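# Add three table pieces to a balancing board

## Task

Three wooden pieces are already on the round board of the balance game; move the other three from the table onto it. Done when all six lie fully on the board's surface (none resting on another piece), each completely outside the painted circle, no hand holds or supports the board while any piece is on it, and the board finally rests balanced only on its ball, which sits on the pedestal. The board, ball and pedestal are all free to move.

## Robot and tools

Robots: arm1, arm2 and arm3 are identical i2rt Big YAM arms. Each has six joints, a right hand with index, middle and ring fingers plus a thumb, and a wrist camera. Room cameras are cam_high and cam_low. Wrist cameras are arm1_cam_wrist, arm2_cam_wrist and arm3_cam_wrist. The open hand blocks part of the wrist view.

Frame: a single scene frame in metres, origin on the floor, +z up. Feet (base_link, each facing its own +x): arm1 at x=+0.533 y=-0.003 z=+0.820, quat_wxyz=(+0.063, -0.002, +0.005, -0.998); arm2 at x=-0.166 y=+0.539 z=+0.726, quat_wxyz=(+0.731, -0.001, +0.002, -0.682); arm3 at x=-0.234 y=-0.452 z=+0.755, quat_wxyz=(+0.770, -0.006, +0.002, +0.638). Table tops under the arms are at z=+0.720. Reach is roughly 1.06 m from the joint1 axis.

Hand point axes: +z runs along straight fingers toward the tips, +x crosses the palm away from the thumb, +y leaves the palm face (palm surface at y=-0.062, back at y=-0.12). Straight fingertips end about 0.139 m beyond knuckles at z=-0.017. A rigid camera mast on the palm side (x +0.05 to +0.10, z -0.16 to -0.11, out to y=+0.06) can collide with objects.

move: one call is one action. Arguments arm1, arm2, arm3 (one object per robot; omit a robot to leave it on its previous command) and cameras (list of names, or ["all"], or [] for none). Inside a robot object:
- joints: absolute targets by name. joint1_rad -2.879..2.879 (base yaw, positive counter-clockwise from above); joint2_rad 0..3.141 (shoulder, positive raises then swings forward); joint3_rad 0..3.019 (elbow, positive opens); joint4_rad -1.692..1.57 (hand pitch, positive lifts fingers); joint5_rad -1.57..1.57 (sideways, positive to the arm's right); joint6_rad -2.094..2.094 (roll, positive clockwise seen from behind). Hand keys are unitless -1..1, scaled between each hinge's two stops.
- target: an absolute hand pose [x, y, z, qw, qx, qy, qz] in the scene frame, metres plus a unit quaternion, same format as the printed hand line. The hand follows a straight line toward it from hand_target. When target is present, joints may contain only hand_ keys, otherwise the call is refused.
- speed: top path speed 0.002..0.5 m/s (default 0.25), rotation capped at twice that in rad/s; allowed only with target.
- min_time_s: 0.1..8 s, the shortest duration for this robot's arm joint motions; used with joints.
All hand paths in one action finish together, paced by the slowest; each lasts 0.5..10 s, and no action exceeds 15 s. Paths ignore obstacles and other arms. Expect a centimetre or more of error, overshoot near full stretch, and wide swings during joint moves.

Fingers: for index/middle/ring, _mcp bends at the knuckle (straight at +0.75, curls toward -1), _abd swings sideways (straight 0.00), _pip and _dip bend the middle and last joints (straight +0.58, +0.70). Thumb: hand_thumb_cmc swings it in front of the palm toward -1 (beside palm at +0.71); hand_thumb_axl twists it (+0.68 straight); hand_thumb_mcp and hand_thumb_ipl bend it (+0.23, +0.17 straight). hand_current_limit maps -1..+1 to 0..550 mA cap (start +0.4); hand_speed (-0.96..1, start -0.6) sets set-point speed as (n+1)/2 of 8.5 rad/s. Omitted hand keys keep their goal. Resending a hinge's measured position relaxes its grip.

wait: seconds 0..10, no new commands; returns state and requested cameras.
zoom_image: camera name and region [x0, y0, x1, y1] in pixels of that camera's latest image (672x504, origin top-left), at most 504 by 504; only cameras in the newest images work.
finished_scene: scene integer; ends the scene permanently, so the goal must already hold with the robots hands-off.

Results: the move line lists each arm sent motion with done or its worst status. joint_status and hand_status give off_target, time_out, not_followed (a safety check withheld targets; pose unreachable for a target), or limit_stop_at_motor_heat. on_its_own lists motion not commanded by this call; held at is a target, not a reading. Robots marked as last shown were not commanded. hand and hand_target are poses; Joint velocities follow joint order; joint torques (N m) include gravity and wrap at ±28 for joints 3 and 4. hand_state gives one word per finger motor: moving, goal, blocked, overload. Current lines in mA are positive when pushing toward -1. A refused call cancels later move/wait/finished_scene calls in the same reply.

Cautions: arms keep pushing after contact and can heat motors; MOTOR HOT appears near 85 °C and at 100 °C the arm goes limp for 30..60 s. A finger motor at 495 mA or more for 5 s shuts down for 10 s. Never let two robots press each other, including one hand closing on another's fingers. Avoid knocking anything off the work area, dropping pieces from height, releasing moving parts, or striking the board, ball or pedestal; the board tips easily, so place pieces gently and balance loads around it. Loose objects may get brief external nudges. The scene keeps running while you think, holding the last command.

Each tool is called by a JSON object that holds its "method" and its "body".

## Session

{"method": "move", "body": {"cameras": ["cam_high","cam_low"]}}

{"method": "zoom_image", "body": {"camera": "cam_high", "region": [270, 160, 430, 310]}}

{"method": "zoom_image", "body": {"camera": "cam_low", "region": [230, 180, 440, 340]}}

Scene clock: 0.00 s.
Joint torques (N m): no reading
Motor temperatures (°C): arm1=[33 33 35 30 30 33] | arm2=[31 33 39 32 32 30] | arm3=[33 32 37 30 33 32]
Heat: arm1: hottest joint3_rad 35 °C; arm2: hottest joint3_rad 39 °C; arm3: hottest joint3_rad 37 °C.
Joint velocities: within noise
arm1.joint_positions: joint1_rad=-0.076 joint2_rad=+0.633 joint3_rad=+1.511 joint4_rad=-1.158 joint5_rad=-0.091 joint6_rad=+1.066 hand_index_mcp=+0.753 hand_index_abd=+0.000 hand_index_pip=+0.577 hand_index_dip=+0.696 hand_middle_mcp=+0.753 hand_middle_abd=+0.000 hand_middle_pip=+0.577 hand_middle_dip=+0.696 hand_ring_mcp=+0.753 hand_ring_abd=+0.000 hand_ring_pip=+0.577 hand_ring_dip=+0.696 hand_thumb_cmc=+0.714 hand_thumb_axl=+0.677 hand_thumb_mcp=+0.226 hand_thumb_ipl=+0.168 hand_current_limit=+0.400 hand_speed=-0.600
arm1.joint_status: not commanded
arm1.hand_state: goal,goal,goal,goal,goal,goal,goal,goal,goal,goal,goal,goal,goal,goal,goal,goal
arm1.index_mcp_current_ma: 0
arm1.index_abd_current_ma: 0
arm1.index_pip_current_ma: 0
arm1.index_dip_current_ma: 0
arm1.middle_mcp_current_ma: 0
arm1.middle_abd_current_ma: 0
arm1.middle_pip_current_ma: 0
arm1.middle_dip_current_ma: 0
arm1.ring_mcp_current_ma: 0
arm1.ring_abd_current_ma: 0
arm1.ring_pip_current_ma: 0
arm1.ring_dip_current_ma: 0
arm1.thumb_cmc_current_ma: 0
arm1.thumb_axl_current_ma: 0
arm1.thumb_mcp_current_ma: 0
arm1.thumb_ipl_current_ma: 0
arm1.hand_goal_index_mcp: 0.754
arm1.hand_goal_index_abd: 0.000
arm1.hand_goal_index_pip: 0.576
arm1.hand_goal_index_dip: 0.696
arm1.hand_goal_middle_mcp: 0.754
arm1.hand_goal_middle_abd: 0.000
arm1.hand_goal_middle_pip: 0.576
arm1.hand_goal_middle_dip: 0.696
arm1.hand_goal_ring_mcp: 0.754
arm1.hand_goal_ring_abd: 0.000
arm1.hand_goal_ring_pip: 0.576
arm1.hand_goal_ring_dip: 0.696
arm1.hand_goal_thumb_cmc: 0.714
arm1.hand_goal_thumb_axl: 0.678
arm1.hand_goal_thumb_mcp: 0.226
arm1.hand_goal_thumb_ipl: 0.168
arm1.hand: x=+0.2815 y=+0.0476 z=+1.4750 quat_wxyz=(+0.595, +0.248, -0.758, -0.104) (m; scene frame)
arm1.hand_target: x=+0.2864 y=+0.0477 z=+1.4873 quat_wxyz=(+0.605, +0.246, -0.749, -0.107) (m; scene frame)
arm1.hand_status: not commanded
arm2.joint_positions: joint1_rad=-0.405 joint2_rad=+0.637 joint3_rad=+1.383 joint4_rad=-1.312 joint5_rad=-0.060 joint6_rad=+1.050 hand_index_mcp=+0.753 hand_index_abd=+0.000 hand_index_pip=+0.577 hand_index_dip=+0.696 hand_middle_mcp=+0.753 hand_middle_abd=+0.000 hand_middle_pip=+0.577 hand_middle_dip=+0.696 hand_ring_mcp=+0.753 hand_ring_abd=+0.000 hand_ring_pip=+0.577 hand_ring_dip=+0.696 hand_thumb_cmc=+0.714 hand_thumb_axl=+0.677 hand_thumb_mcp=+0.226 hand_thumb_ipl=+0.168 hand_current_limit=+0.400 hand_speed=-0.600
arm2.joint_status: not commanded
arm2.hand_state: goal,goal,goal,goal,goal,goal,goal,goal,goal,goal,goal,goal,goal,goal,goal,goal
arm2.index_mcp_current_ma: 0
arm2.index_abd_current_ma: 0
arm2.index_pip_current_ma: 0
arm2.index_dip_current_ma: 0
arm2.middle_mcp_current_ma: 0
arm2.middle_abd_current_ma: 0
arm2.middle_pip_current_ma: 0
arm2.middle_dip_current_ma: 0
arm2.ring_mcp_current_ma: 0
arm2.ring_abd_current_ma: 0
arm2.ring_pip_current_ma: 0
arm2.ring_dip_current_ma: 0
arm2.thumb_cmc_current_ma: 0
arm2.thumb_axl_current_ma: 0
arm2.thumb_mcp_current_ma: 0
arm2.thumb_ipl_current_ma: 0
arm2.hand_goal_index_mcp: 0.754
arm2.hand_goal_index_abd: 0.000
arm2.hand_goal_index_pip: 0.576
arm2.hand_goal_index_dip: 0.696
arm2.hand_goal_middle_mcp: 0.754
arm2.hand_goal_middle_abd: 0.000
arm2.hand_goal_middle_pip: 0.576
arm2.hand_goal_middle_dip: 0.696
arm2.hand_goal_ring_mcp: 0.754
arm2.hand_goal_ring_abd: 0.000
arm2.hand_goal_ring_pip: 0.576
arm2.hand_goal_ring_dip: 0.696
arm2.hand_goal_thumb_cmc: 0.714
arm2.hand_goal_thumb_axl: 0.678
arm2.hand_goal_thumb_mcp: 0.226
arm2.hand_goal_thumb_ipl: 0.168
arm2.hand: x=-0.3213 y=+0.3133 z=+1.2795 quat_wxyz=(+0.442, +0.685, -0.548, +0.191) (m; scene frame)
arm2.hand_target: x=-0.3203 y=+0.3158 z=+1.2907 quat_wxyz=(+0.452, +0.680, -0.544, +0.194) (m; scene frame)
arm2.hand_status: not commanded
arm3.joint_positions: joint1_rad=+0.896 joint2_rad=+0.622 joint3_rad=+1.511 joint4_rad=-1.404 joint5_rad=+0.072 joint6_rad=+1.001 hand_index_mcp=+0.753 hand_index_abd=+0.000 hand_index_pip=+0.577 hand_index_dip=+0.696 hand_middle_mcp=+0.753 hand_middle_abd=+0.000 hand_middle_pip=+0.577 hand_middle_dip=+0.696 hand_ring_mcp=+0.753 hand_ring_abd=+0.000 hand_ring_pip=+0.577 hand_ring_dip=+0.696 hand_thumb_cmc=+0.714 hand_thumb_axl=+0.677 hand_thumb_mcp=+0.226 hand_thumb_ipl=+0.168 hand_current_limit=+0.400 hand_speed=-0.600
arm3.joint_status: not commanded
arm3.hand_state: goal,goal,goal,goal,goal,goal,goal,goal,goal,goal,goal,goal,goal,goal,goal,goal
arm3.index_mcp_current_ma: 0
arm3.index_abd_current_ma: 0
arm3.index_pip_current_ma: 0
arm3.index_dip_current_ma: 0
arm3.middle_mcp_current_ma: 0
arm3.middle_abd_current_ma: 0
arm3.middle_pip_current_ma: 0
arm3.middle_dip_current_ma: 0
arm3.ring_mcp_current_ma: 0
arm3.ring_abd_current_ma: 0
arm3.ring_pip_current_ma: 0
arm3.ring_dip_current_ma: 0
arm3.thumb_cmc_current_ma: 0
arm3.thumb_axl_current_ma: 0
arm3.thumb_mcp_current_ma: 0
arm3.thumb_ipl_current_ma: 0
arm3.hand_goal_index_mcp: 0.754
arm3.hand_goal_index_abd: 0.000
arm3.hand_goal_index_pip: 0.576
arm3.hand_goal_index_dip: 0.696
arm3.hand_goal_middle_mcp: 0.754
arm3.hand_goal_middle_abd: 0.000
arm3.hand_goal_middle_pip: 0.576
arm3.hand_goal_middle_dip: 0.696
arm3.hand_goal_ring_mcp: 0.754
arm3.hand_goal_ring_abd: 0.000
arm3.hand_goal_ring_pip: 0.576
arm3.hand_goal_ring_dip: 0.696
arm3.hand_goal_thumb_cmc: 0.714
arm3.hand_goal_thumb_axl: 0.678
arm3.hand_goal_thumb_mcp: 0.226
arm3.hand_goal_thumb_ipl: 0.168
arm3.hand: x=-0.3050 y=-0.2166 z=+1.3592 quat_wxyz=(-0.357, +0.145, +0.854, +0.349) (m; scene frame)
arm3.hand_target: x=-0.3025 y=-0.2193 z=+1.3722 quat_wxyz=(-0.367, +0.144, +0.847, +0.357) (m; scene frame)
arm3.hand_status: not commanded
pictures: cam_high, cam_low

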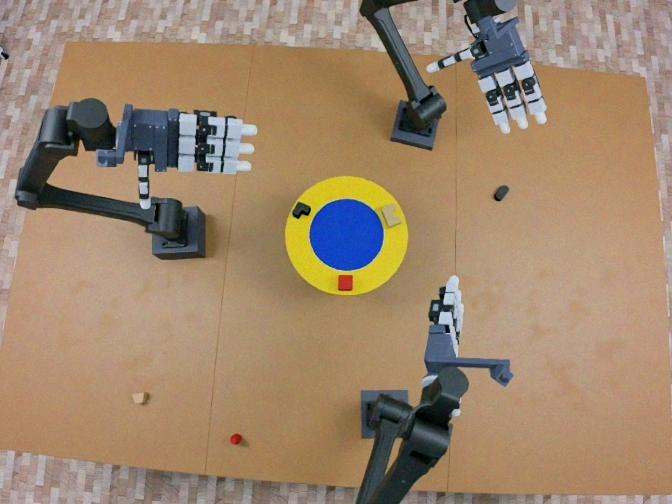

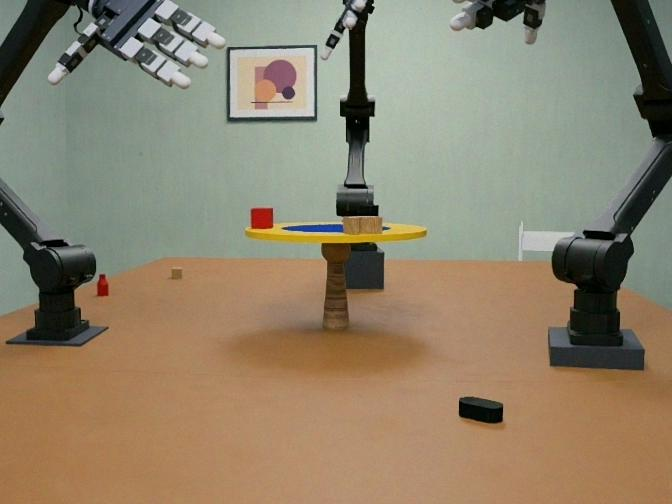

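Scaled by 3.150 from the camera's 672x504 image, which has a finer 960x720 frame.

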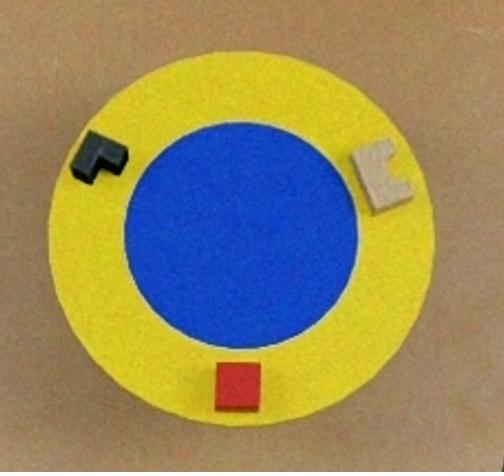

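Scaled by 2.400 from the camera's 672x504 image, which has a finer 960x720 frame.

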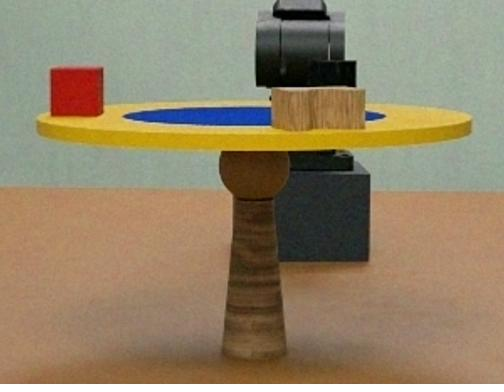

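{"method": "zoom_image", "body": {"camera": "cam_high", "region": [481, 173, 521, 213]}}

{"method": "zoom_image", "body": {"camera": "cam_high", "region": [120, 378, 160, 418]}}

{"method": "zoom_image", "body": {"camera": "cam_high", "region": [216, 419, 256, 459]}}

{"method": "zoom_image", "body": {"camera": "cam_low", "region": [80, 240, 200, 320]}}

{"method": "zoom_image", "body": {"camera": "cam_low", "region": [430, 370, 550, 450]}}

Scaled by 12.600 from the camera's 672x504 image, which has a finer 960x720 frame.

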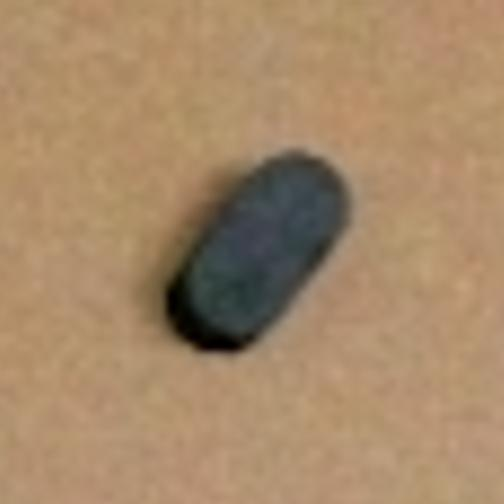

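Scaled by 12.600 from the camera's 672x504 image, which has a finer 960x720 frame.

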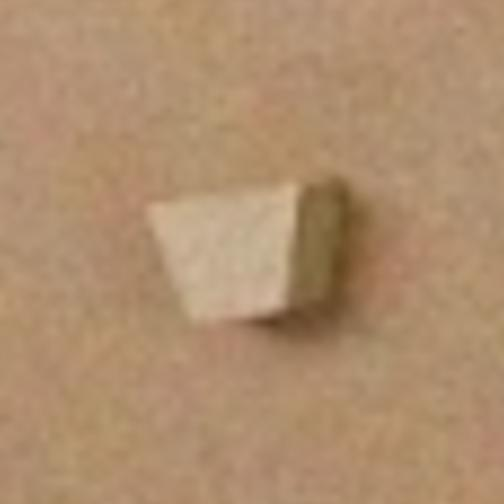

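Scaled by 12.600 from the camera's 672x504 image, which has a finer 960x720 frame.

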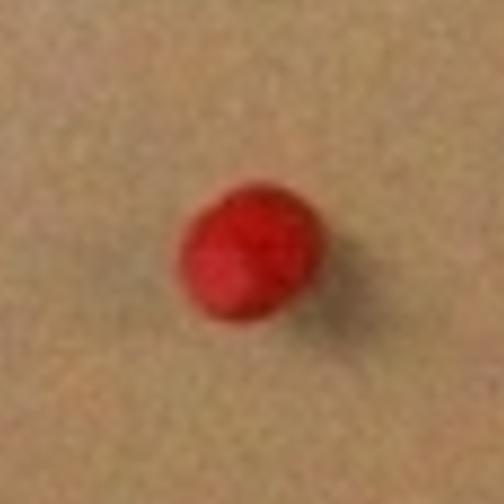

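Scaled by 4.200 from the camera's 672x504 image, which has a finer 960x720 frame.

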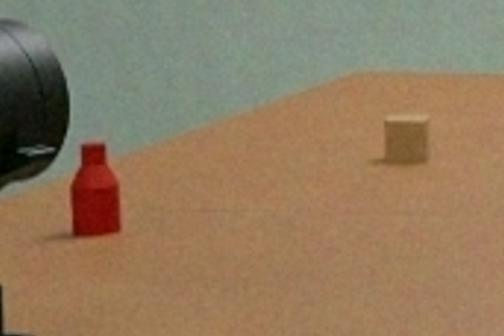

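Scaled by 4.200 from the camera's 672x504 image, which has a finer 960x720 frame.

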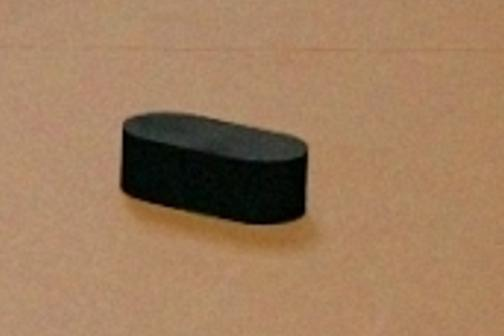

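{"method": "move", "body": {"arm1": {"joints":{"joint1_rad":-1.0,"joint4_rad":-1.22,"joint5_rad":1.2,"joint6_rad":-1.57,"hand_index_mcp":0.685,"hand_index_pip":-0.226,"hand_index_dip":0.043,"hand_thumb_cmc":-0.5,"hand_thumb_axl":0.677,"hand_thumb_mcp":0.0,"hand_thumb_ipl":0.168},"min_time_s":3}, "arm2": {"joints":{"joint1_rad":1.36,"joint4_rad":-1.4,"joint5_rad":-1.2,"joint6_rad":1.57,"hand_index_mcp":0.685,"hand_index_pip":-0.226,"hand_index_dip":0.043,"hand_middle_mcp":0.685,"hand_middle_pip":-0.226,"hand_middle_dip":0.043,"hand_thumb_cmc":-0.694,"hand_thumb_axl":0.677,"hand_thumb_mcp":0.0,"hand_thumb_ipl":0.168},"min_time_s":3}, "arm3": {"joints":{"joint1_rad":1.5,"joint4_rad":-1.5,"joint5_rad":1.2,"joint6_rad":-1.57,"hand_index_mcp":0.685,"hand_index_pip":-0.153,"hand_index_dip":0.188,"hand_index_abd":-0.18,"hand_middle_mcp":0.685,"hand_middle_pip":-0.153,"hand_middle_dip":0.188,"hand_middle_abd":0.18,"hand_thumb_cmc":-0.694,"hand_thumb_axl":0.677,"hand_thumb_mcp":-0.1,"hand_thumb_ipl":0.168},"min_time_s":3}, "cameras": ["cam_high","cam_low"]}}

Scene clock: 281.60 s.
Joint torques (N m): arm1=[0.03 1.96 8.79 2 0.24 0.18] | arm2=[0.56 2.78 9.14 1.73 -0.81 -0.09] | arm3=[0.62 2.37 9.51 1.37 0.63 0.02]
Motor temperatures (°C): arm1=[33 32 41 30 29 33] | arm2=[30 33 45 32 32 30] | arm3=[33 32 41 30 32 32]
Heat: arm1: hottest joint3_rad 41 °C; arm2: hottest joint3_rad 45 °C; arm3: hottest joint3_rad 41 °C.
move: arm1 done; arm2 done; arm3 off_target
Joint velocities: arm1=[within noise] | arm2=[0.015 -0.015 -0.017 0.002 0.154 -0.022] | arm3=[within noise]
arm1.joint_positions: joint1_rad=-0.989 joint2_rad=+0.633 joint3_rad=+1.511 joint4_rad=-1.214 joint5_rad=+1.197 joint6_rad=-1.559 hand_index_mcp=+0.686 hand_index_abd=+0.000 hand_index_pip=-0.223 hand_index_dip=+0.047 hand_middle_mcp=+0.753 hand_middle_abd=-0.001 hand_middle_pip=+0.577 hand_middle_dip=+0.696 hand_ring_mcp=+0.753 hand_ring_abd=-0.001 hand_ring_pip=+0.577 hand_ring_dip=+0.696 hand_thumb_cmc=-0.507 hand_thumb_axl=+0.677 hand_thumb_mcp=+0.000 hand_thumb_ipl=+0.168 hand_current_limit=+0.400 hand_speed=-0.600
arm1.joint_status: all done
arm1.hand_state: goal,goal,goal,goal,goal,goal,goal,goal,goal,goal,goal,goal,goal,goal,goal,goal
arm1.index_mcp_current_ma: 0
arm1.index_abd_current_ma: 0
arm1.index_pip_current_ma: 2
arm1.index_dip_current_ma: 2
arm1.middle_mcp_current_ma: 0
arm1.middle_abd_current_ma: -1
arm1.middle_pip_current_ma: 0
arm1.middle_dip_current_ma: 0
arm1.ring_mcp_current_ma: 0
arm1.ring_abd_current_ma: -1
arm1.ring_pip_current_ma: 0
arm1.ring_dip_current_ma: 0
arm1.thumb_cmc_current_ma: -8
arm1.thumb_axl_current_ma: 0
arm1.thumb_mcp_current_ma: 0
arm1.thumb_ipl_current_ma: 0
arm1.hand_goal_index_mcp: 0.686
arm1.hand_goal_index_abd: 0.000
arm1.hand_goal_index_pip: -0.226
arm1.hand_goal_index_dip: 0.044
arm1.hand_goal_middle_mcp: 0.754
arm1.hand_goal_middle_abd: 0.000
arm1.hand_goal_middle_pip: 0.576
arm1.hand_goal_middle_dip: 0.696
arm1.hand_goal_ring_mcp: 0.754
arm1.hand_goal_ring_abd: 0.000
arm1.hand_goal_ring_pip: 0.576
arm1.hand_goal_ring_dip: 0.696
arm1.hand_goal_thumb_cmc: -0.500
arm1.hand_goal_thumb_axl: 0.678
arm1.hand_goal_thumb_mcp: 0.000
arm1.hand_goal_thumb_ipl: 0.168
arm1.hand: x=+0.4974 y=+0.2378 z=+1.4763 quat_wxyz=(-0.616, +0.469, -0.581, -0.250) (m; scene frame)
arm1.hand_target: x=+0.5041 y=+0.2338 z=+1.4840 quat_wxyz=(-0.619, +0.463, -0.583, -0.248) (m; scene frame)
arm1.hand_status: not commanded
arm2.joint_positions: joint1_rad=+1.349 joint2_rad=+0.637 joint3_rad=+1.383 joint4_rad=-1.389 joint5_rad=-1.198 joint6_rad=+1.558 hand_index_mcp=+0.684 hand_index_abd=+0.001 hand_index_pip=-0.223 hand_index_dip=+0.047 hand_middle_mcp=+0.684 hand_middle_abd=+0.001 hand_middle_pip=-0.224 hand_middle_dip=+0.047 hand_ring_mcp=+0.751 hand_ring_abd=+0.001 hand_ring_pip=+0.577 hand_ring_dip=+0.696 hand_thumb_cmc=-0.677 hand_thumb_axl=+0.677 hand_thumb_mcp=+0.000 hand_thumb_ipl=+0.168 hand_current_limit=+0.400 hand_speed=-0.600
arm2.joint_status: all done
arm2.hand_state: goal,goal,goal,goal,goal,goal,goal,goal,goal,goal,goal,goal,goal,goal,goal,goal
arm2.index_mcp_current_ma: 0
arm2.index_abd_current_ma: 0
arm2.index_pip_current_ma: 0
arm2.index_dip_current_ma: 0
arm2.middle_mcp_current_ma: 0
arm2.middle_abd_current_ma: 0
arm2.middle_pip_current_ma: 0
arm2.middle_dip_current_ma: 0
arm2.ring_mcp_current_ma: 0
arm2.ring_abd_current_ma: 0
arm2.ring_pip_current_ma: 0
arm2.ring_dip_current_ma: 0
arm2.thumb_cmc_current_ma: 5
arm2.thumb_axl_current_ma: 0
arm2.thumb_mcp_current_ma: 0
arm2.thumb_ipl_current_ma: 0
arm2.hand_goal_index_mcp: 0.686
arm2.hand_goal_index_abd: 0.000
arm2.hand_goal_index_pip: -0.226
arm2.hand_goal_index_dip: 0.044
arm2.hand_goal_middle_mcp: 0.686
arm2.hand_goal_middle_abd: 0.000
arm2.hand_goal_middle_pip: -0.226
arm2.hand_goal_middle_dip: 0.044
arm2.hand_goal_ring_mcp: 0.754
arm2.hand_goal_ring_abd: 0.000
arm2.hand_goal_ring_pip: 0.576
arm2.hand_goal_ring_dip: 0.696
arm2.hand_goal_thumb_cmc: -0.694
arm2.hand_goal_thumb_axl: 0.678
arm2.hand_goal_thumb_mcp: 0.000
arm2.hand_goal_thumb_ipl: 0.168
arm2.hand: x=+0.0522 y=+0.6362 z=+1.2478 quat_wxyz=(-0.474, +0.755, +0.199, +0.408) (m; scene frame)
arm2.hand_target: x=+0.0462 y=+0.6397 z=+1.2545 quat_wxyz=(-0.478, +0.753, +0.201, +0.406) (m; scene frame)
arm2.hand_status: not commanded
arm3.joint_positions: joint1_rad=+1.492 joint2_rad=+0.622 joint3_rad=+1.511 joint4_rad=-1.494 joint5_rad=+1.197 joint6_rad=-1.562 hand_index_mcp=+0.684 hand_index_abd=-0.137 hand_index_pip=-0.150 hand_index_dip=+0.191 hand_middle_mcp=+0.685 hand_middle_abd=+0.143 hand_middle_pip=-0.154 hand_middle_dip=+0.189 hand_ring_mcp=+0.751 hand_ring_abd=-0.001 hand_ring_pip=+0.577 hand_ring_dip=+0.696 hand_thumb_cmc=-0.700 hand_thumb_axl=+0.678 hand_thumb_mcp=-0.101 hand_thumb_ipl=+0.168 hand_current_limit=+0.400 hand_speed=-0.600
arm3.joint_status: hand_index_abd off_target (ended at -0.137, target -0.180); hand_middle_abd off_target (ended at +0.143, target +0.180); the others done
arm3.hand_state: goal,blocked,goal,goal,goal,blocked,goal,goal,goal,goal,goal,goal,goal,goal,goal,goal
arm3.index_mcp_current_ma: -3
arm3.index_abd_current_ma: 99
arm3.index_pip_current_ma: 2
arm3.index_dip_current_ma: 3
arm3.middle_mcp_current_ma: -1
arm3.middle_abd_current_ma: -81
arm3.middle_pip_current_ma: -2
arm3.middle_dip_current_ma: 1
arm3.ring_mcp_current_ma: -4
arm3.ring_abd_current_ma: -1
arm3.ring_pip_current_ma: 1
arm3.ring_dip_current_ma: 0
arm3.thumb_cmc_current_ma: -9
arm3.thumb_axl_current_ma: 0
arm3.thumb_mcp_current_ma: -2
arm3.thumb_ipl_current_ma: 0
arm3.hand_goal_index_mcp: 0.686
arm3.hand_goal_index_abd: -0.180
arm3.hand_goal_index_pip: -0.152
arm3.hand_goal_index_dip: 0.188
arm3.hand_goal_middle_mcp: 0.686
arm3.hand_goal_middle_abd: 0.180
arm3.hand_goal_middle_pip: -0.152
arm3.hand_goal_middle_dip: 0.188
arm3.hand_goal_ring_mcp: 0.754
arm3.hand_goal_ring_abd: 0.000
arm3.hand_goal_ring_pip: 0.576
arm3.hand_goal_ring_dip: 0.696
arm3.hand_goal_thumb_cmc: -0.694
arm3.hand_goal_thumb_axl: 0.678
arm3.hand_goal_thumb_mcp: -0.100
arm3.hand_goal_thumb_ipl: 0.168
arm3.hand: x=-0.3812 y=-0.2693 z=+1.3512 quat_wxyz=(+0.541, -0.693, +0.360, +0.312) (m; scene frame)
arm3.hand_target: x=-0.3773 y=-0.2715 z=+1.3600 quat_wxyz=(+0.540, -0.691, +0.359, +0.318) (m; scene frame)
arm3.hand_status: not commanded
pictures: cam_high, cam_low

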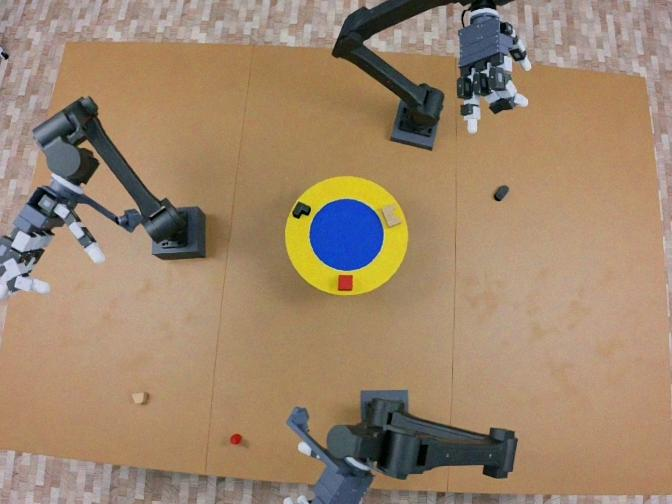

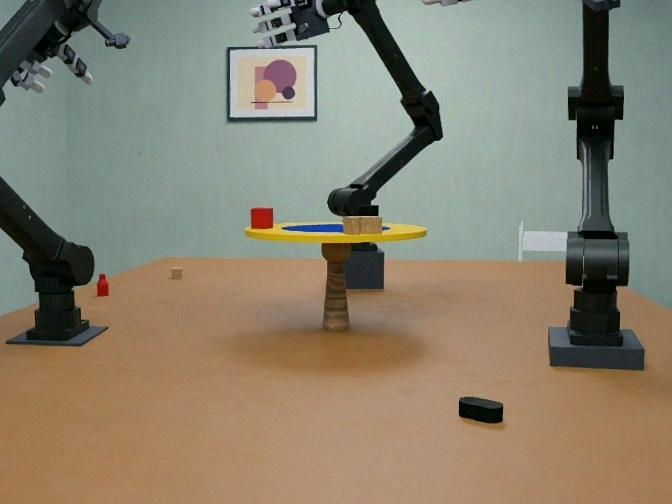

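{"method": "move", "body": {"arm1": {"joints":{"joint2_rad":1.4,"joint3_rad":1.35},"min_time_s":3}, "arm2": {"joints":{"joint2_rad":1.45,"joint3_rad":1.25,"joint4_rad":-1.27},"min_time_s":3}, "arm3": {"joints":{"joint2_rad":1.48,"joint3_rad":1.2,"joint4_rad":-1.6,"hand_index_abd":-0.13,"hand_middle_abd":0.13},"min_time_s":3}, "cameras": ["cam_high","cam_low"]}}

Scene clock: 299.13 s.
Joint torques (N m): arm1=[0.03 -8.29 9.22 1.4 0.72 0.02] | arm2=[0.85 -11.22 8.58 1.26 -1.25 0] | arm3=[0.73 -12.28 8.9 -0.73 0.92 -0.16]
Motor temperatures (°C): arm1=[33 32 41 30 30 33] | arm2=[30 33 45 32 32 30] | arm3=[33 32 41 30 33 32]
Heat: arm1: hottest joint3_rad 41 °C; arm2: hottest joint3_rad 45 °C; arm3: hottest joint3_rad 41 °C.
move: arm1 time_out; arm2 done; arm3 done
Joint velocities: within noise
arm1.joint_positions: joint1_rad=-0.989 joint2_rad=+1.234 joint3_rad=+1.388 joint4_rad=-1.214 joint5_rad=+1.198 joint6_rad=-1.560 hand_index_mcp=+0.681 hand_index_abd=+0.000 hand_index_pip=-0.224 hand_index_dip=+0.047 hand_middle_mcp=+0.747 hand_middle_abd=-0.001 hand_middle_pip=+0.576 hand_middle_dip=+0.696 hand_ring_mcp=+0.746 hand_ring_abd=-0.001 hand_ring_pip=+0.576 hand_ring_dip=+0.696 hand_thumb_cmc=-0.507 hand_thumb_axl=+0.677 hand_thumb_mcp=+0.000 hand_thumb_ipl=+0.168 hand_current_limit=+0.400 hand_speed=-0.600
arm1.joint_status: joint2_rad time_out (moved +0.601 of +0.767); the others done
arm1.hand_state: goal,goal,goal,goal,goal,goal,goal,goal,goal,goal,goal,goal,goal,goal,goal,goal
arm1.index_mcp_current_ma: -5
arm1.index_abd_current_ma: 0
arm1.index_pip_current_ma: 1
arm1.index_dip_current_ma: 2
arm1.middle_mcp_current_ma: -8
arm1.middle_abd_current_ma: -1
arm1.middle_pip_current_ma: 0
arm1.middle_dip_current_ma: 0
arm1.ring_mcp_current_ma: -9
arm1.ring_abd_current_ma: -1
arm1.ring_pip_current_ma: 0
arm1.ring_dip_current_ma: 0
arm1.thumb_cmc_current_ma: -8
arm1.thumb_axl_current_ma: 0
arm1.thumb_mcp_current_ma: 0
arm1.thumb_ipl_current_ma: 0
arm1.hand_goal_index_mcp: 0.686
arm1.hand_goal_index_abd: 0.000
arm1.hand_goal_index_pip: -0.226
arm1.hand_goal_index_dip: 0.044
arm1.hand_goal_middle_mcp: 0.754
arm1.hand_goal_middle_abd: 0.000
arm1.hand_goal_middle_pip: 0.576
arm1.hand_goal_middle_dip: 0.696
arm1.hand_goal_ring_mcp: 0.754
arm1.hand_goal_ring_abd: 0.000
arm1.hand_goal_ring_pip: 0.576
arm1.hand_goal_ring_dip: 0.696
arm1.hand_goal_thumb_cmc: -0.500
arm1.hand_goal_thumb_axl: 0.678
arm1.hand_goal_thumb_mcp: 0.000
arm1.hand_goal_thumb_ipl: 0.168
arm1.on_its_own: joint2_rad is held at +1.234, not at your +1.400, since a time_out
arm1.hand: x=+0.3323 y=+0.4314 z=+1.2169 quat_wxyz=(-0.585, +0.661, -0.469, +0.032) (m; scene frame)
arm1.hand_target: x=+0.3382 y=+0.4323 z=+1.2157 quat_wxyz=(-0.584, +0.662, -0.468, +0.040) (m; scene frame)
arm1.hand_status: not commanded
arm2.joint_positions: joint1_rad=+1.350 joint2_rad=+1.457 joint3_rad=+1.249 joint4_rad=-1.281 joint5_rad=-1.199 joint6_rad=+1.559 hand_index_mcp=+0.679 hand_index_abd=+0.001 hand_index_pip=-0.223 hand_index_dip=+0.047 hand_middle_mcp=+0.679 hand_middle_abd=+0.001 hand_middle_pip=-0.224 hand_middle_dip=+0.047 hand_ring_mcp=+0.745 hand_ring_abd=+0.001 hand_ring_pip=+0.576 hand_ring_dip=+0.696 hand_thumb_cmc=-0.689 hand_thumb_axl=+0.677 hand_thumb_mcp=+0.000 hand_thumb_ipl=+0.168 hand_current_limit=+0.400 hand_speed=-0.600
arm2.joint_status: all done
arm2.hand_state: goal,goal,goal,goal,goal,goal,goal,goal,goal,goal,goal,goal,goal,goal,goal,goal
arm2.index_mcp_current_ma: -1
arm2.index_abd_current_ma: 0
arm2.index_pip_current_ma: 0
arm2.index_dip_current_ma: 0
arm2.middle_mcp_current_ma: -1
arm2.middle_abd_current_ma: 0
arm2.middle_pip_current_ma: 0
arm2.middle_dip_current_ma: 0
arm2.ring_mcp_current_ma: -2
arm2.ring_abd_current_ma: 0
arm2.ring_pip_current_ma: 0
arm2.ring_dip_current_ma: 0
arm2.thumb_cmc_current_ma: 0
arm2.thumb_axl_current_ma: 0
arm2.thumb_mcp_current_ma: 0
arm2.thumb_ipl_current_ma: 0
arm2.hand_goal_index_mcp: 0.686
arm2.hand_goal_index_abd: 0.000
arm2.hand_goal_index_pip: -0.226
arm2.hand_goal_index_dip: 0.044
arm2.hand_goal_middle_mcp: 0.686
arm2.hand_goal_middle_abd: 0.000
arm2.hand_goal_middle_pip: -0.226
arm2.hand_goal_middle_dip: 0.044
arm2.hand_goal_ring_mcp: 0.754
arm2.hand_goal_ring_abd: 0.000
arm2.hand_goal_ring_pip: 0.576
arm2.hand_goal_ring_dip: 0.696
arm2.hand_goal_thumb_cmc: -0.694
arm2.hand_goal_thumb_axl: 0.678
arm2.hand_goal_thumb_mcp: 0.000
arm2.hand_goal_thumb_ipl: 0.168
arm2.hand: x=+0.2658 y=+0.6045 z=+0.9428 quat_wxyz=(-0.560, +0.824, -0.036, +0.078) (m; scene frame)
arm2.hand_target: x=+0.2662 y=+0.6091 z=+0.9461 quat_wxyz=(-0.561, +0.824, -0.030, +0.080) (m; scene frame)
arm2.hand_status: not commanded
arm3.joint_positions: joint1_rad=+1.492 joint2_rad=+1.481 joint3_rad=+1.195 joint4_rad=-1.590 joint5_rad=+1.199 joint6_rad=-1.563 hand_index_mcp=+0.681 hand_index_abd=-0.130 hand_index_pip=-0.150 hand_index_dip=+0.191 hand_middle_mcp=+0.681 hand_middle_abd=+0.127 hand_middle_pip=-0.154 hand_middle_dip=+0.189 hand_ring_mcp=+0.747 hand_ring_abd=-0.001 hand_ring_pip=+0.576 hand_ring_dip=+0.696 hand_thumb_cmc=-0.693 hand_thumb_axl=+0.678 hand_thumb_mcp=-0.101 hand_thumb_ipl=+0.168 hand_current_limit=+0.400 hand_speed=-0.600
arm3.joint_status: all done
arm3.hand_state: goal,goal,goal,goal,goal,goal,goal,goal,goal,goal,goal,goal,goal,goal,goal,goal
arm3.index_mcp_current_ma: -9
arm3.index_abd_current_ma: 0
arm3.index_pip_current_ma: 2
arm3.index_dip_current_ma: 3
arm3.middle_mcp_current_ma: -7
arm3.middle_abd_current_ma: -3
arm3.middle_pip_current_ma: -2
arm3.middle_dip_current_ma: 1
arm3.ring_mcp_current_ma: -12
arm3.ring_abd_current_ma: -1
arm3.ring_pip_current_ma: 0
arm3.ring_dip_current_ma: 0
arm3.thumb_cmc_current_ma: 1
arm3.thumb_axl_current_ma: 0
arm3.thumb_mcp_current_ma: -2
arm3.thumb_ipl_current_ma: 0
arm3.hand_goal_index_mcp: 0.686
arm3.hand_goal_index_abd: -0.130
arm3.hand_goal_index_pip: -0.152
arm3.hand_goal_index_dip: 0.188
arm3.hand_goal_middle_mcp: 0.686
arm3.hand_goal_middle_abd: 0.130
arm3.hand_goal_middle_pip: -0.152
arm3.hand_goal_middle_dip: 0.188
arm3.hand_goal_ring_mcp: 0.754
arm3.hand_goal_ring_abd: 0.000
arm3.hand_goal_ring_pip: 0.576
arm3.hand_goal_ring_dip: 0.696
arm3.hand_goal_thumb_cmc: -0.694
arm3.hand_goal_thumb_axl: 0.678
arm3.hand_goal_thumb_mcp: -0.100
arm3.hand_goal_thumb_ipl: 0.168
arm3.hand: x=-0.5659 y=-0.2235 z=+0.9437 quat_wxyz=(+0.532, -0.823, +0.024, -0.198) (m; scene frame)
arm3.hand_target: x=-0.5667 y=-0.2262 z=+0.9463 quat_wxyz=(+0.532, -0.823, +0.016, -0.200) (m; scene frame)
arm3.hand_status: not commanded
pictures: cam_high, cam_low
led back after a hold (arm2 arm): the arm was led back toward your command in small steps, so it may still be short of it.
joint command not followed: on one or more control steps a check withheld the commanded joint targets of the arm1 arm, and it was not sent them on those steps.
cause: the commanded joint targets, or the way to them, would bring a part of the robot too close to another arm (this arm's hand and a part of the arm2 arm, along the way the arms are being sent, or toward where that arm still pushes).
joint command not followed: on one or more control steps a check withheld the commanded joint targets of the arm2 arm, and it was not sent them on those steps.
cause: the commanded joint targets, or the way to them, would bring a part of the robot too close to another arm (a part of this arm and the arm1 arm's hand, at the place that arm is still heading or pushing toward).

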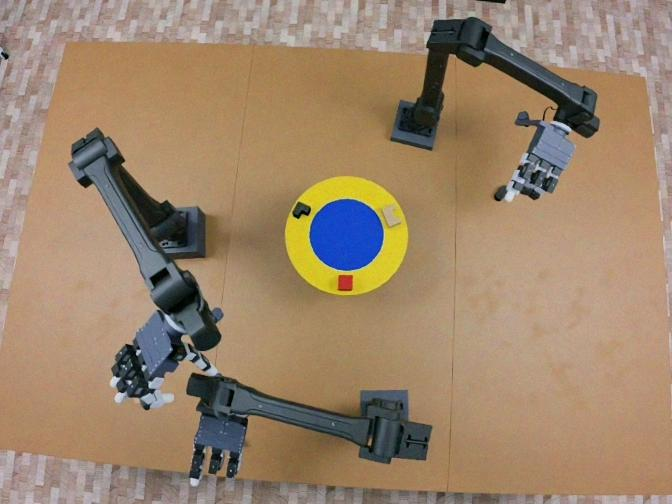

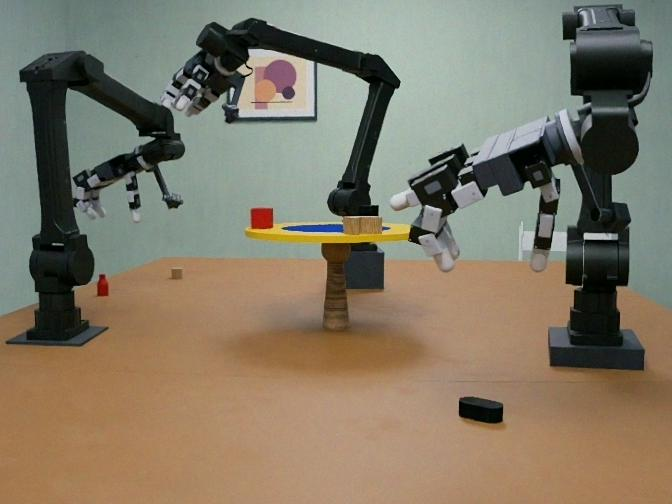

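{"method": "move", "body": {"arm1": {"joints":{"joint1_rad":-0.65},"min_time_s":1.5}, "arm2": {"target":[0.297,0.650,0.87,0.5722,-0.8174,0.0571,-0.0400],"speed":0.12}, "arm3": {"target":[-0.548,-0.213,0.84,0.5540,-0.7915,0.2121,-0.1484],"speed":0.12}, "cameras": ["cam_high","cam_low","arm2_cam_wrist","arm3_cam_wrist"]}}

Scene clock: 310.20 s.
Joint torques (N m): arm1=[1.44 -8.06 9.21 1.37 0.74 0] | arm2=[0.67 -10.58 7.36 1.78 -1.25 0.01] | arm3=[-0.26 -11.46 7.24 -0.84 0.71 0.1]
Motor temperatures (°C): arm1=[33 32 41 30 30 33] | arm2=[30 33 45 32 33 30] | arm3=[33 32 41 30 33 32]
Heat: arm1: hottest joint3_rad 41 °C; arm2: hottest joint3_rad 45 °C; arm3: hottest joint3_rad 41 °C.
move: arm1 done; arm2 off_target; arm3 done
Joint velocities: within noise
arm1.joint_positions: joint1_rad=-0.659 joint2_rad=+1.234 joint3_rad=+1.388 joint4_rad=-1.214 joint5_rad=+1.199 joint6_rad=-1.560 hand_index_mcp=+0.681 hand_index_abd=+0.000 hand_index_pip=-0.224 hand_index_dip=+0.047 hand_middle_mcp=+0.747 hand_middle_abd=-0.001 hand_middle_pip=+0.576 hand_middle_dip=+0.696 hand_ring_mcp=+0.746 hand_ring_abd=-0.001 hand_ring_pip=+0.576 hand_ring_dip=+0.696 hand_thumb_cmc=-0.507 hand_thumb_axl=+0.677 hand_thumb_mcp=+0.000 hand_thumb_ipl=+0.168 hand_current_limit=+0.400 hand_speed=-0.600
arm1.joint_status: all done
arm1.hand_state: goal,goal,goal,goal,goal,goal,goal,goal,goal,goal,goal,goal,goal,goal,goal,goal
arm1.index_mcp_current_ma: -5
arm1.index_abd_current_ma: 0
arm1.index_pip_current_ma: 1
arm1.index_dip_current_ma: 2
arm1.middle_mcp_current_ma: -8
arm1.middle_abd_current_ma: -1
arm1.middle_pip_current_ma: 0
arm1.middle_dip_current_ma: 0
arm1.ring_mcp_current_ma: -9
arm1.ring_abd_current_ma: -1
arm1.ring_pip_current_ma: 0
arm1.ring_dip_current_ma: 0
arm1.thumb_cmc_current_ma: -8
arm1.thumb_axl_current_ma: 0
arm1.thumb_mcp_current_ma: 0
arm1.thumb_ipl_current_ma: 0
arm1.hand_goal_index_mcp: 0.686
arm1.hand_goal_index_abd: 0.000
arm1.hand_goal_index_pip: -0.226
arm1.hand_goal_index_dip: 0.044
arm1.hand_goal_middle_mcp: 0.754
arm1.hand_goal_middle_abd: 0.000
arm1.hand_goal_middle_pip: 0.576
arm1.hand_goal_middle_dip: 0.696
arm1.hand_goal_ring_mcp: 0.754
arm1.hand_goal_ring_abd: 0.000
arm1.hand_goal_ring_pip: 0.576
arm1.hand_goal_ring_dip: 0.696
arm1.hand_goal_thumb_cmc: -0.500
arm1.hand_goal_thumb_axl: 0.678
arm1.hand_goal_thumb_mcp: 0.000
arm1.hand_goal_thumb_ipl: 0.168
arm1.on_its_own: joint2_rad is held at +1.234, not at your +1.400, since a time_out
arm1.hand: x=+0.2010 y=+0.3419 z=+1.2169 quat_wxyz=(-0.583, +0.729, -0.353, -0.064) (m; scene frame)
arm1.hand_target: x=+0.1996 y=+0.3382 z=+1.2156 quat_wxyz=(-0.584, +0.733, -0.344, -0.061) (m; scene frame)
arm1.hand_status: not commanded
arm2.joint_positions: joint1_rad=+1.439 joint2_rad=+1.574 joint3_rad=+1.200 joint4_rad=-0.939 joint5_rad=-1.207 joint6_rad=+1.810 hand_index_mcp=+0.679 hand_index_abd=+0.001 hand_index_pip=-0.223 hand_index_dip=+0.047 hand_middle_mcp=+0.679 hand_middle_abd=+0.001 hand_middle_pip=-0.224 hand_middle_dip=+0.047 hand_ring_mcp=+0.745 hand_ring_abd=+0.001 hand_ring_pip=+0.576 hand_ring_dip=+0.696 hand_thumb_cmc=-0.689 hand_thumb_axl=+0.677 hand_thumb_mcp=+0.000 hand_thumb_ipl=+0.168 hand_current_limit=+0.400 hand_speed=-0.600
arm2.joint_status: not commanded
arm2.hand_state: goal,goal,goal,goal,goal,goal,goal,goal,goal,goal,goal,goal,goal,goal,goal,goal
arm2.index_mcp_current_ma: -1
arm2.index_abd_current_ma: 0
arm2.index_pip_current_ma: 0
arm2.index_dip_current_ma: 0
arm2.middle_mcp_current_ma: -1
arm2.middle_abd_current_ma: 0
arm2.middle_pip_current_ma: 0
arm2.middle_dip_current_ma: 0
arm2.ring_mcp_current_ma: -2
arm2.ring_abd_current_ma: 0
arm2.ring_pip_current_ma: 0
arm2.ring_dip_current_ma: 0
arm2.thumb_cmc_current_ma: 0
arm2.thumb_axl_current_ma: 0
arm2.thumb_mcp_current_ma: 0
arm2.thumb_ipl_current_ma: 0
arm2.hand_goal_index_mcp: 0.686
arm2.hand_goal_index_abd: 0.000
arm2.hand_goal_index_pip: -0.226
arm2.hand_goal_index_dip: 0.044
arm2.hand_goal_middle_mcp: 0.686
arm2.hand_goal_middle_abd: 0.000
arm2.hand_goal_middle_pip: -0.226
arm2.hand_goal_middle_dip: 0.044
arm2.hand_goal_ring_mcp: 0.754
arm2.hand_goal_ring_abd: 0.000
arm2.hand_goal_ring_pip: 0.576
arm2.hand_goal_ring_dip: 0.696
arm2.hand_goal_thumb_cmc: -0.694
arm2.hand_goal_thumb_axl: 0.678
arm2.hand_goal_thumb_mcp: 0.000
arm2.hand_goal_thumb_ipl: 0.168
arm2.hand: x=+0.3006 y=+0.6444 z=+0.8821 quat_wxyz=(-0.571, +0.818, -0.051, +0.054) (m; scene frame)
arm2.hand_target: x=+0.2967 y=+0.6498 z=+0.8702 quat_wxyz=(-0.572, +0.817, -0.057, +0.040) (m; scene frame)
arm2.hand_status: off_target (0.014 m and 1.7 deg from the pose sent, 0.091 m and 5.2 deg at the start)
arm3.joint_positions: joint1_rad=+1.473 joint2_rad=+1.595 joint3_rad=+0.994 joint4_rad=-1.529 joint5_rad=+1.165 joint6_rad=-0.964 hand_index_mcp=+0.681 hand_index_abd=-0.130 hand_index_pip=-0.150 hand_index_dip=+0.191 hand_middle_mcp=+0.681 hand_middle_abd=+0.128 hand_middle_pip=-0.154 hand_middle_dip=+0.189 hand_ring_mcp=+0.747 hand_ring_abd=-0.001 hand_ring_pip=+0.576 hand_ring_dip=+0.696 hand_thumb_cmc=-0.693 hand_thumb_axl=+0.678 hand_thumb_mcp=-0.101 hand_thumb_ipl=+0.168 hand_current_limit=+0.400 hand_speed=-0.600
arm3.joint_status: not commanded
arm3.hand_state: goal,goal,goal,goal,goal,goal,goal,goal,goal,goal,goal,goal,goal,goal,goal,goal
arm3.index_mcp_current_ma: -9
arm3.index_abd_current_ma: 0
arm3.index_pip_current_ma: 2
arm3.index_dip_current_ma: 3
arm3.middle_mcp_current_ma: -7
arm3.middle_abd_current_ma: -2
arm3.middle_pip_current_ma: -2
arm3.middle_dip_current_ma: 1
arm3.ring_mcp_current_ma: -13
arm3.ring_abd_current_ma: -1
arm3.ring_pip_current_ma: 0
arm3.ring_dip_current_ma: 0
arm3.thumb_cmc_current_ma: 1
arm3.thumb_axl_current_ma: 0
arm3.thumb_mcp_current_ma: -2
arm3.thumb_ipl_current_ma: 0
arm3.hand_goal_index_mcp: 0.686
arm3.hand_goal_index_abd: -0.130
arm3.hand_goal_index_pip: -0.152
arm3.hand_goal_index_dip: 0.188
arm3.hand_goal_middle_mcp: 0.686
arm3.hand_goal_middle_abd: 0.130
arm3.hand_goal_middle_pip: -0.152
arm3.hand_goal_middle_dip: 0.188
arm3.hand_goal_ring_mcp: 0.754
arm3.hand_goal_ring_abd: 0.000
arm3.hand_goal_ring_pip: 0.576
arm3.hand_goal_ring_dip: 0.696
arm3.hand_goal_thumb_cmc: -0.694
arm3.hand_goal_thumb_axl: 0.678
arm3.hand_goal_thumb_mcp: -0.100
arm3.hand_goal_thumb_ipl: 0.168
arm3.hand: x=-0.5483 y=-0.2156 z=+0.8418 quat_wxyz=(+0.554, -0.793, +0.207, -0.146) (m; scene frame)
arm3.hand_target: x=-0.5480 y=-0.2130 z=+0.8401 quat_wxyz=(+0.554, -0.791, +0.212, -0.148) (m; scene frame)
arm3.hand_status: done (0.003 m and 0.6 deg from the pose sent, 0.106 m and 22.8 deg at the start)
pictures: arm2_cam_wrist, arm3_cam_wrist, cam_high, cam_low

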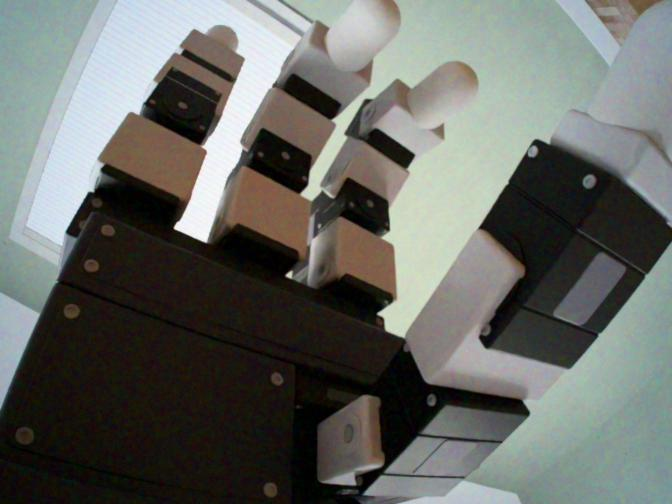

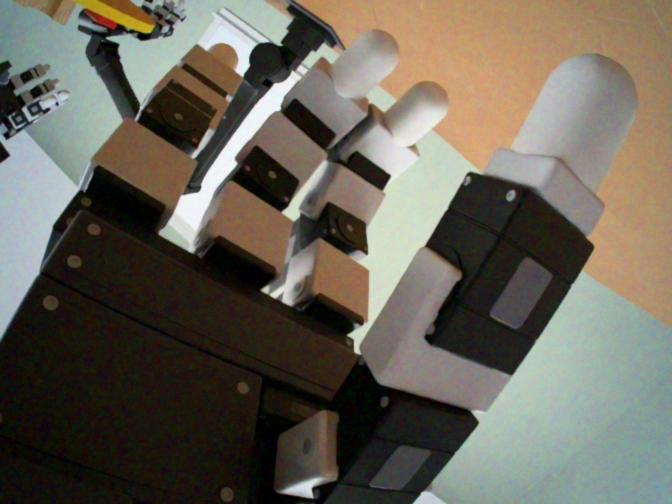

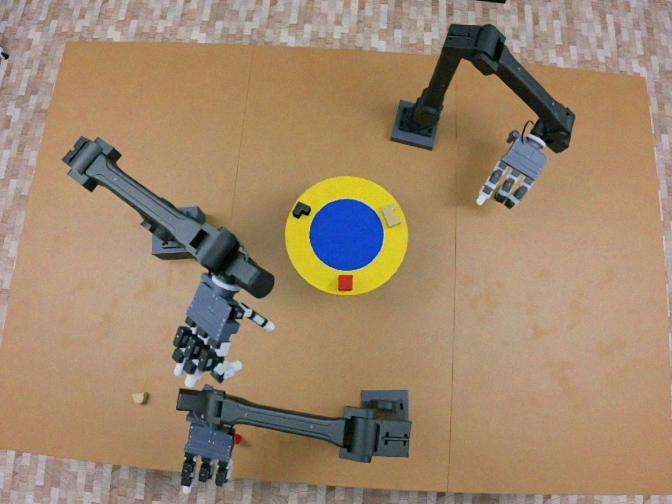

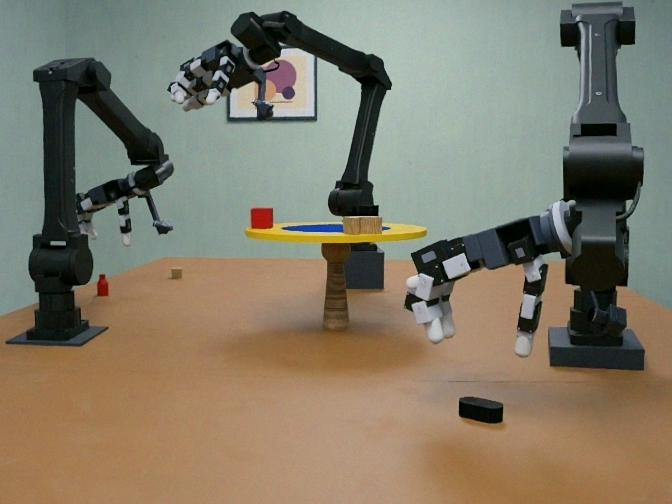

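{"method": "zoom_image", "body": {"camera": "cam_low", "region": [60, 160, 200, 310]}}

{"method": "zoom_image", "body": {"camera": "cam_high", "region": [170, 380, 270, 480]}}

{"method": "zoom_image", "body": {"camera": "cam_low", "region": [390, 240, 590, 440]}}

{"method": "zoom_image", "body": {"camera": "cam_high", "region": [460, 120, 560, 220]}}

Scaled by 3.360 from the camera's 672x504 image, which has a finer 960x720 frame.

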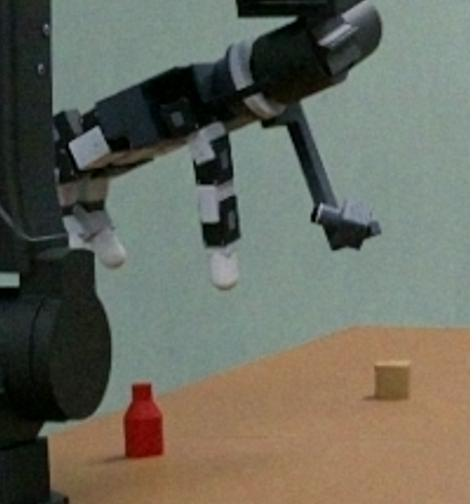

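Scaled by 5.040 from the camera's 672x504 image, which has a finer 960x720 frame.

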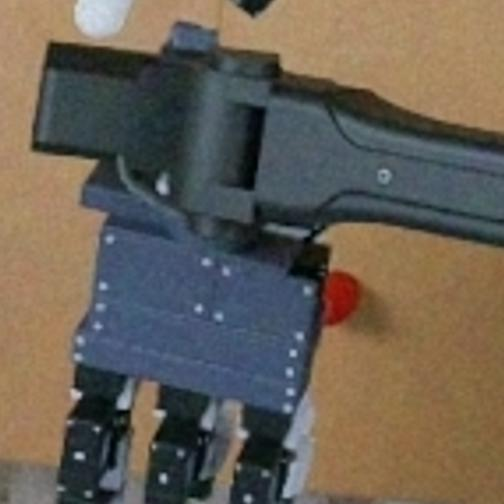

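Scaled by 2.520 from the camera's 672x504 image, which has a finer 960x720 frame.

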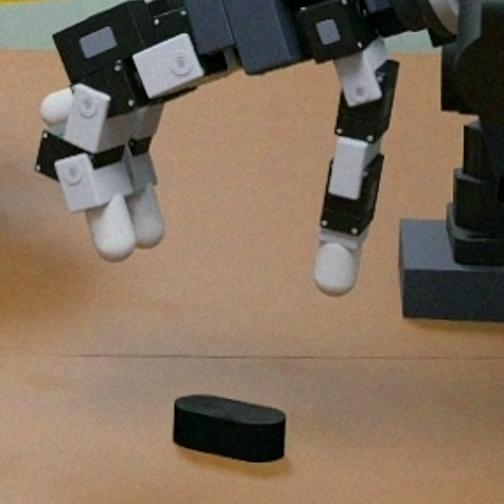

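Scaled by 5.040 from the camera's 672x504 image, which has a finer 960x720 frame.

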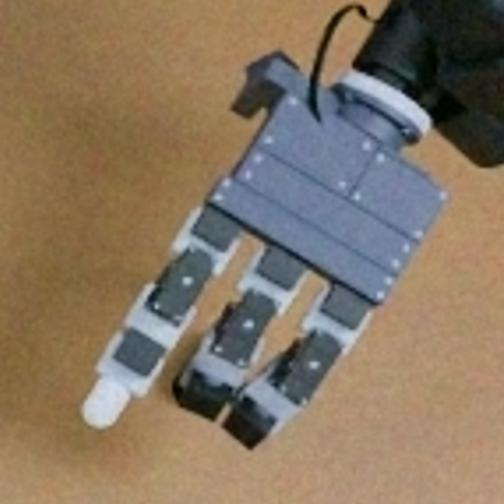

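{"method": "zoom_image", "body": {"camera": "cam_low", "region": [60, 180, 140, 260]}}

Scaled by 6.300 from the camera's 672x504 image, which has a finer 960x720 frame.

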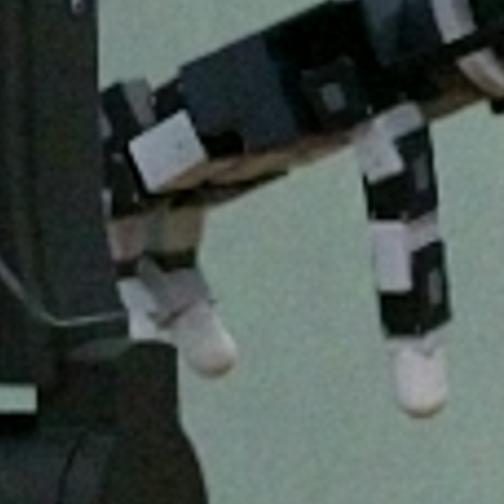

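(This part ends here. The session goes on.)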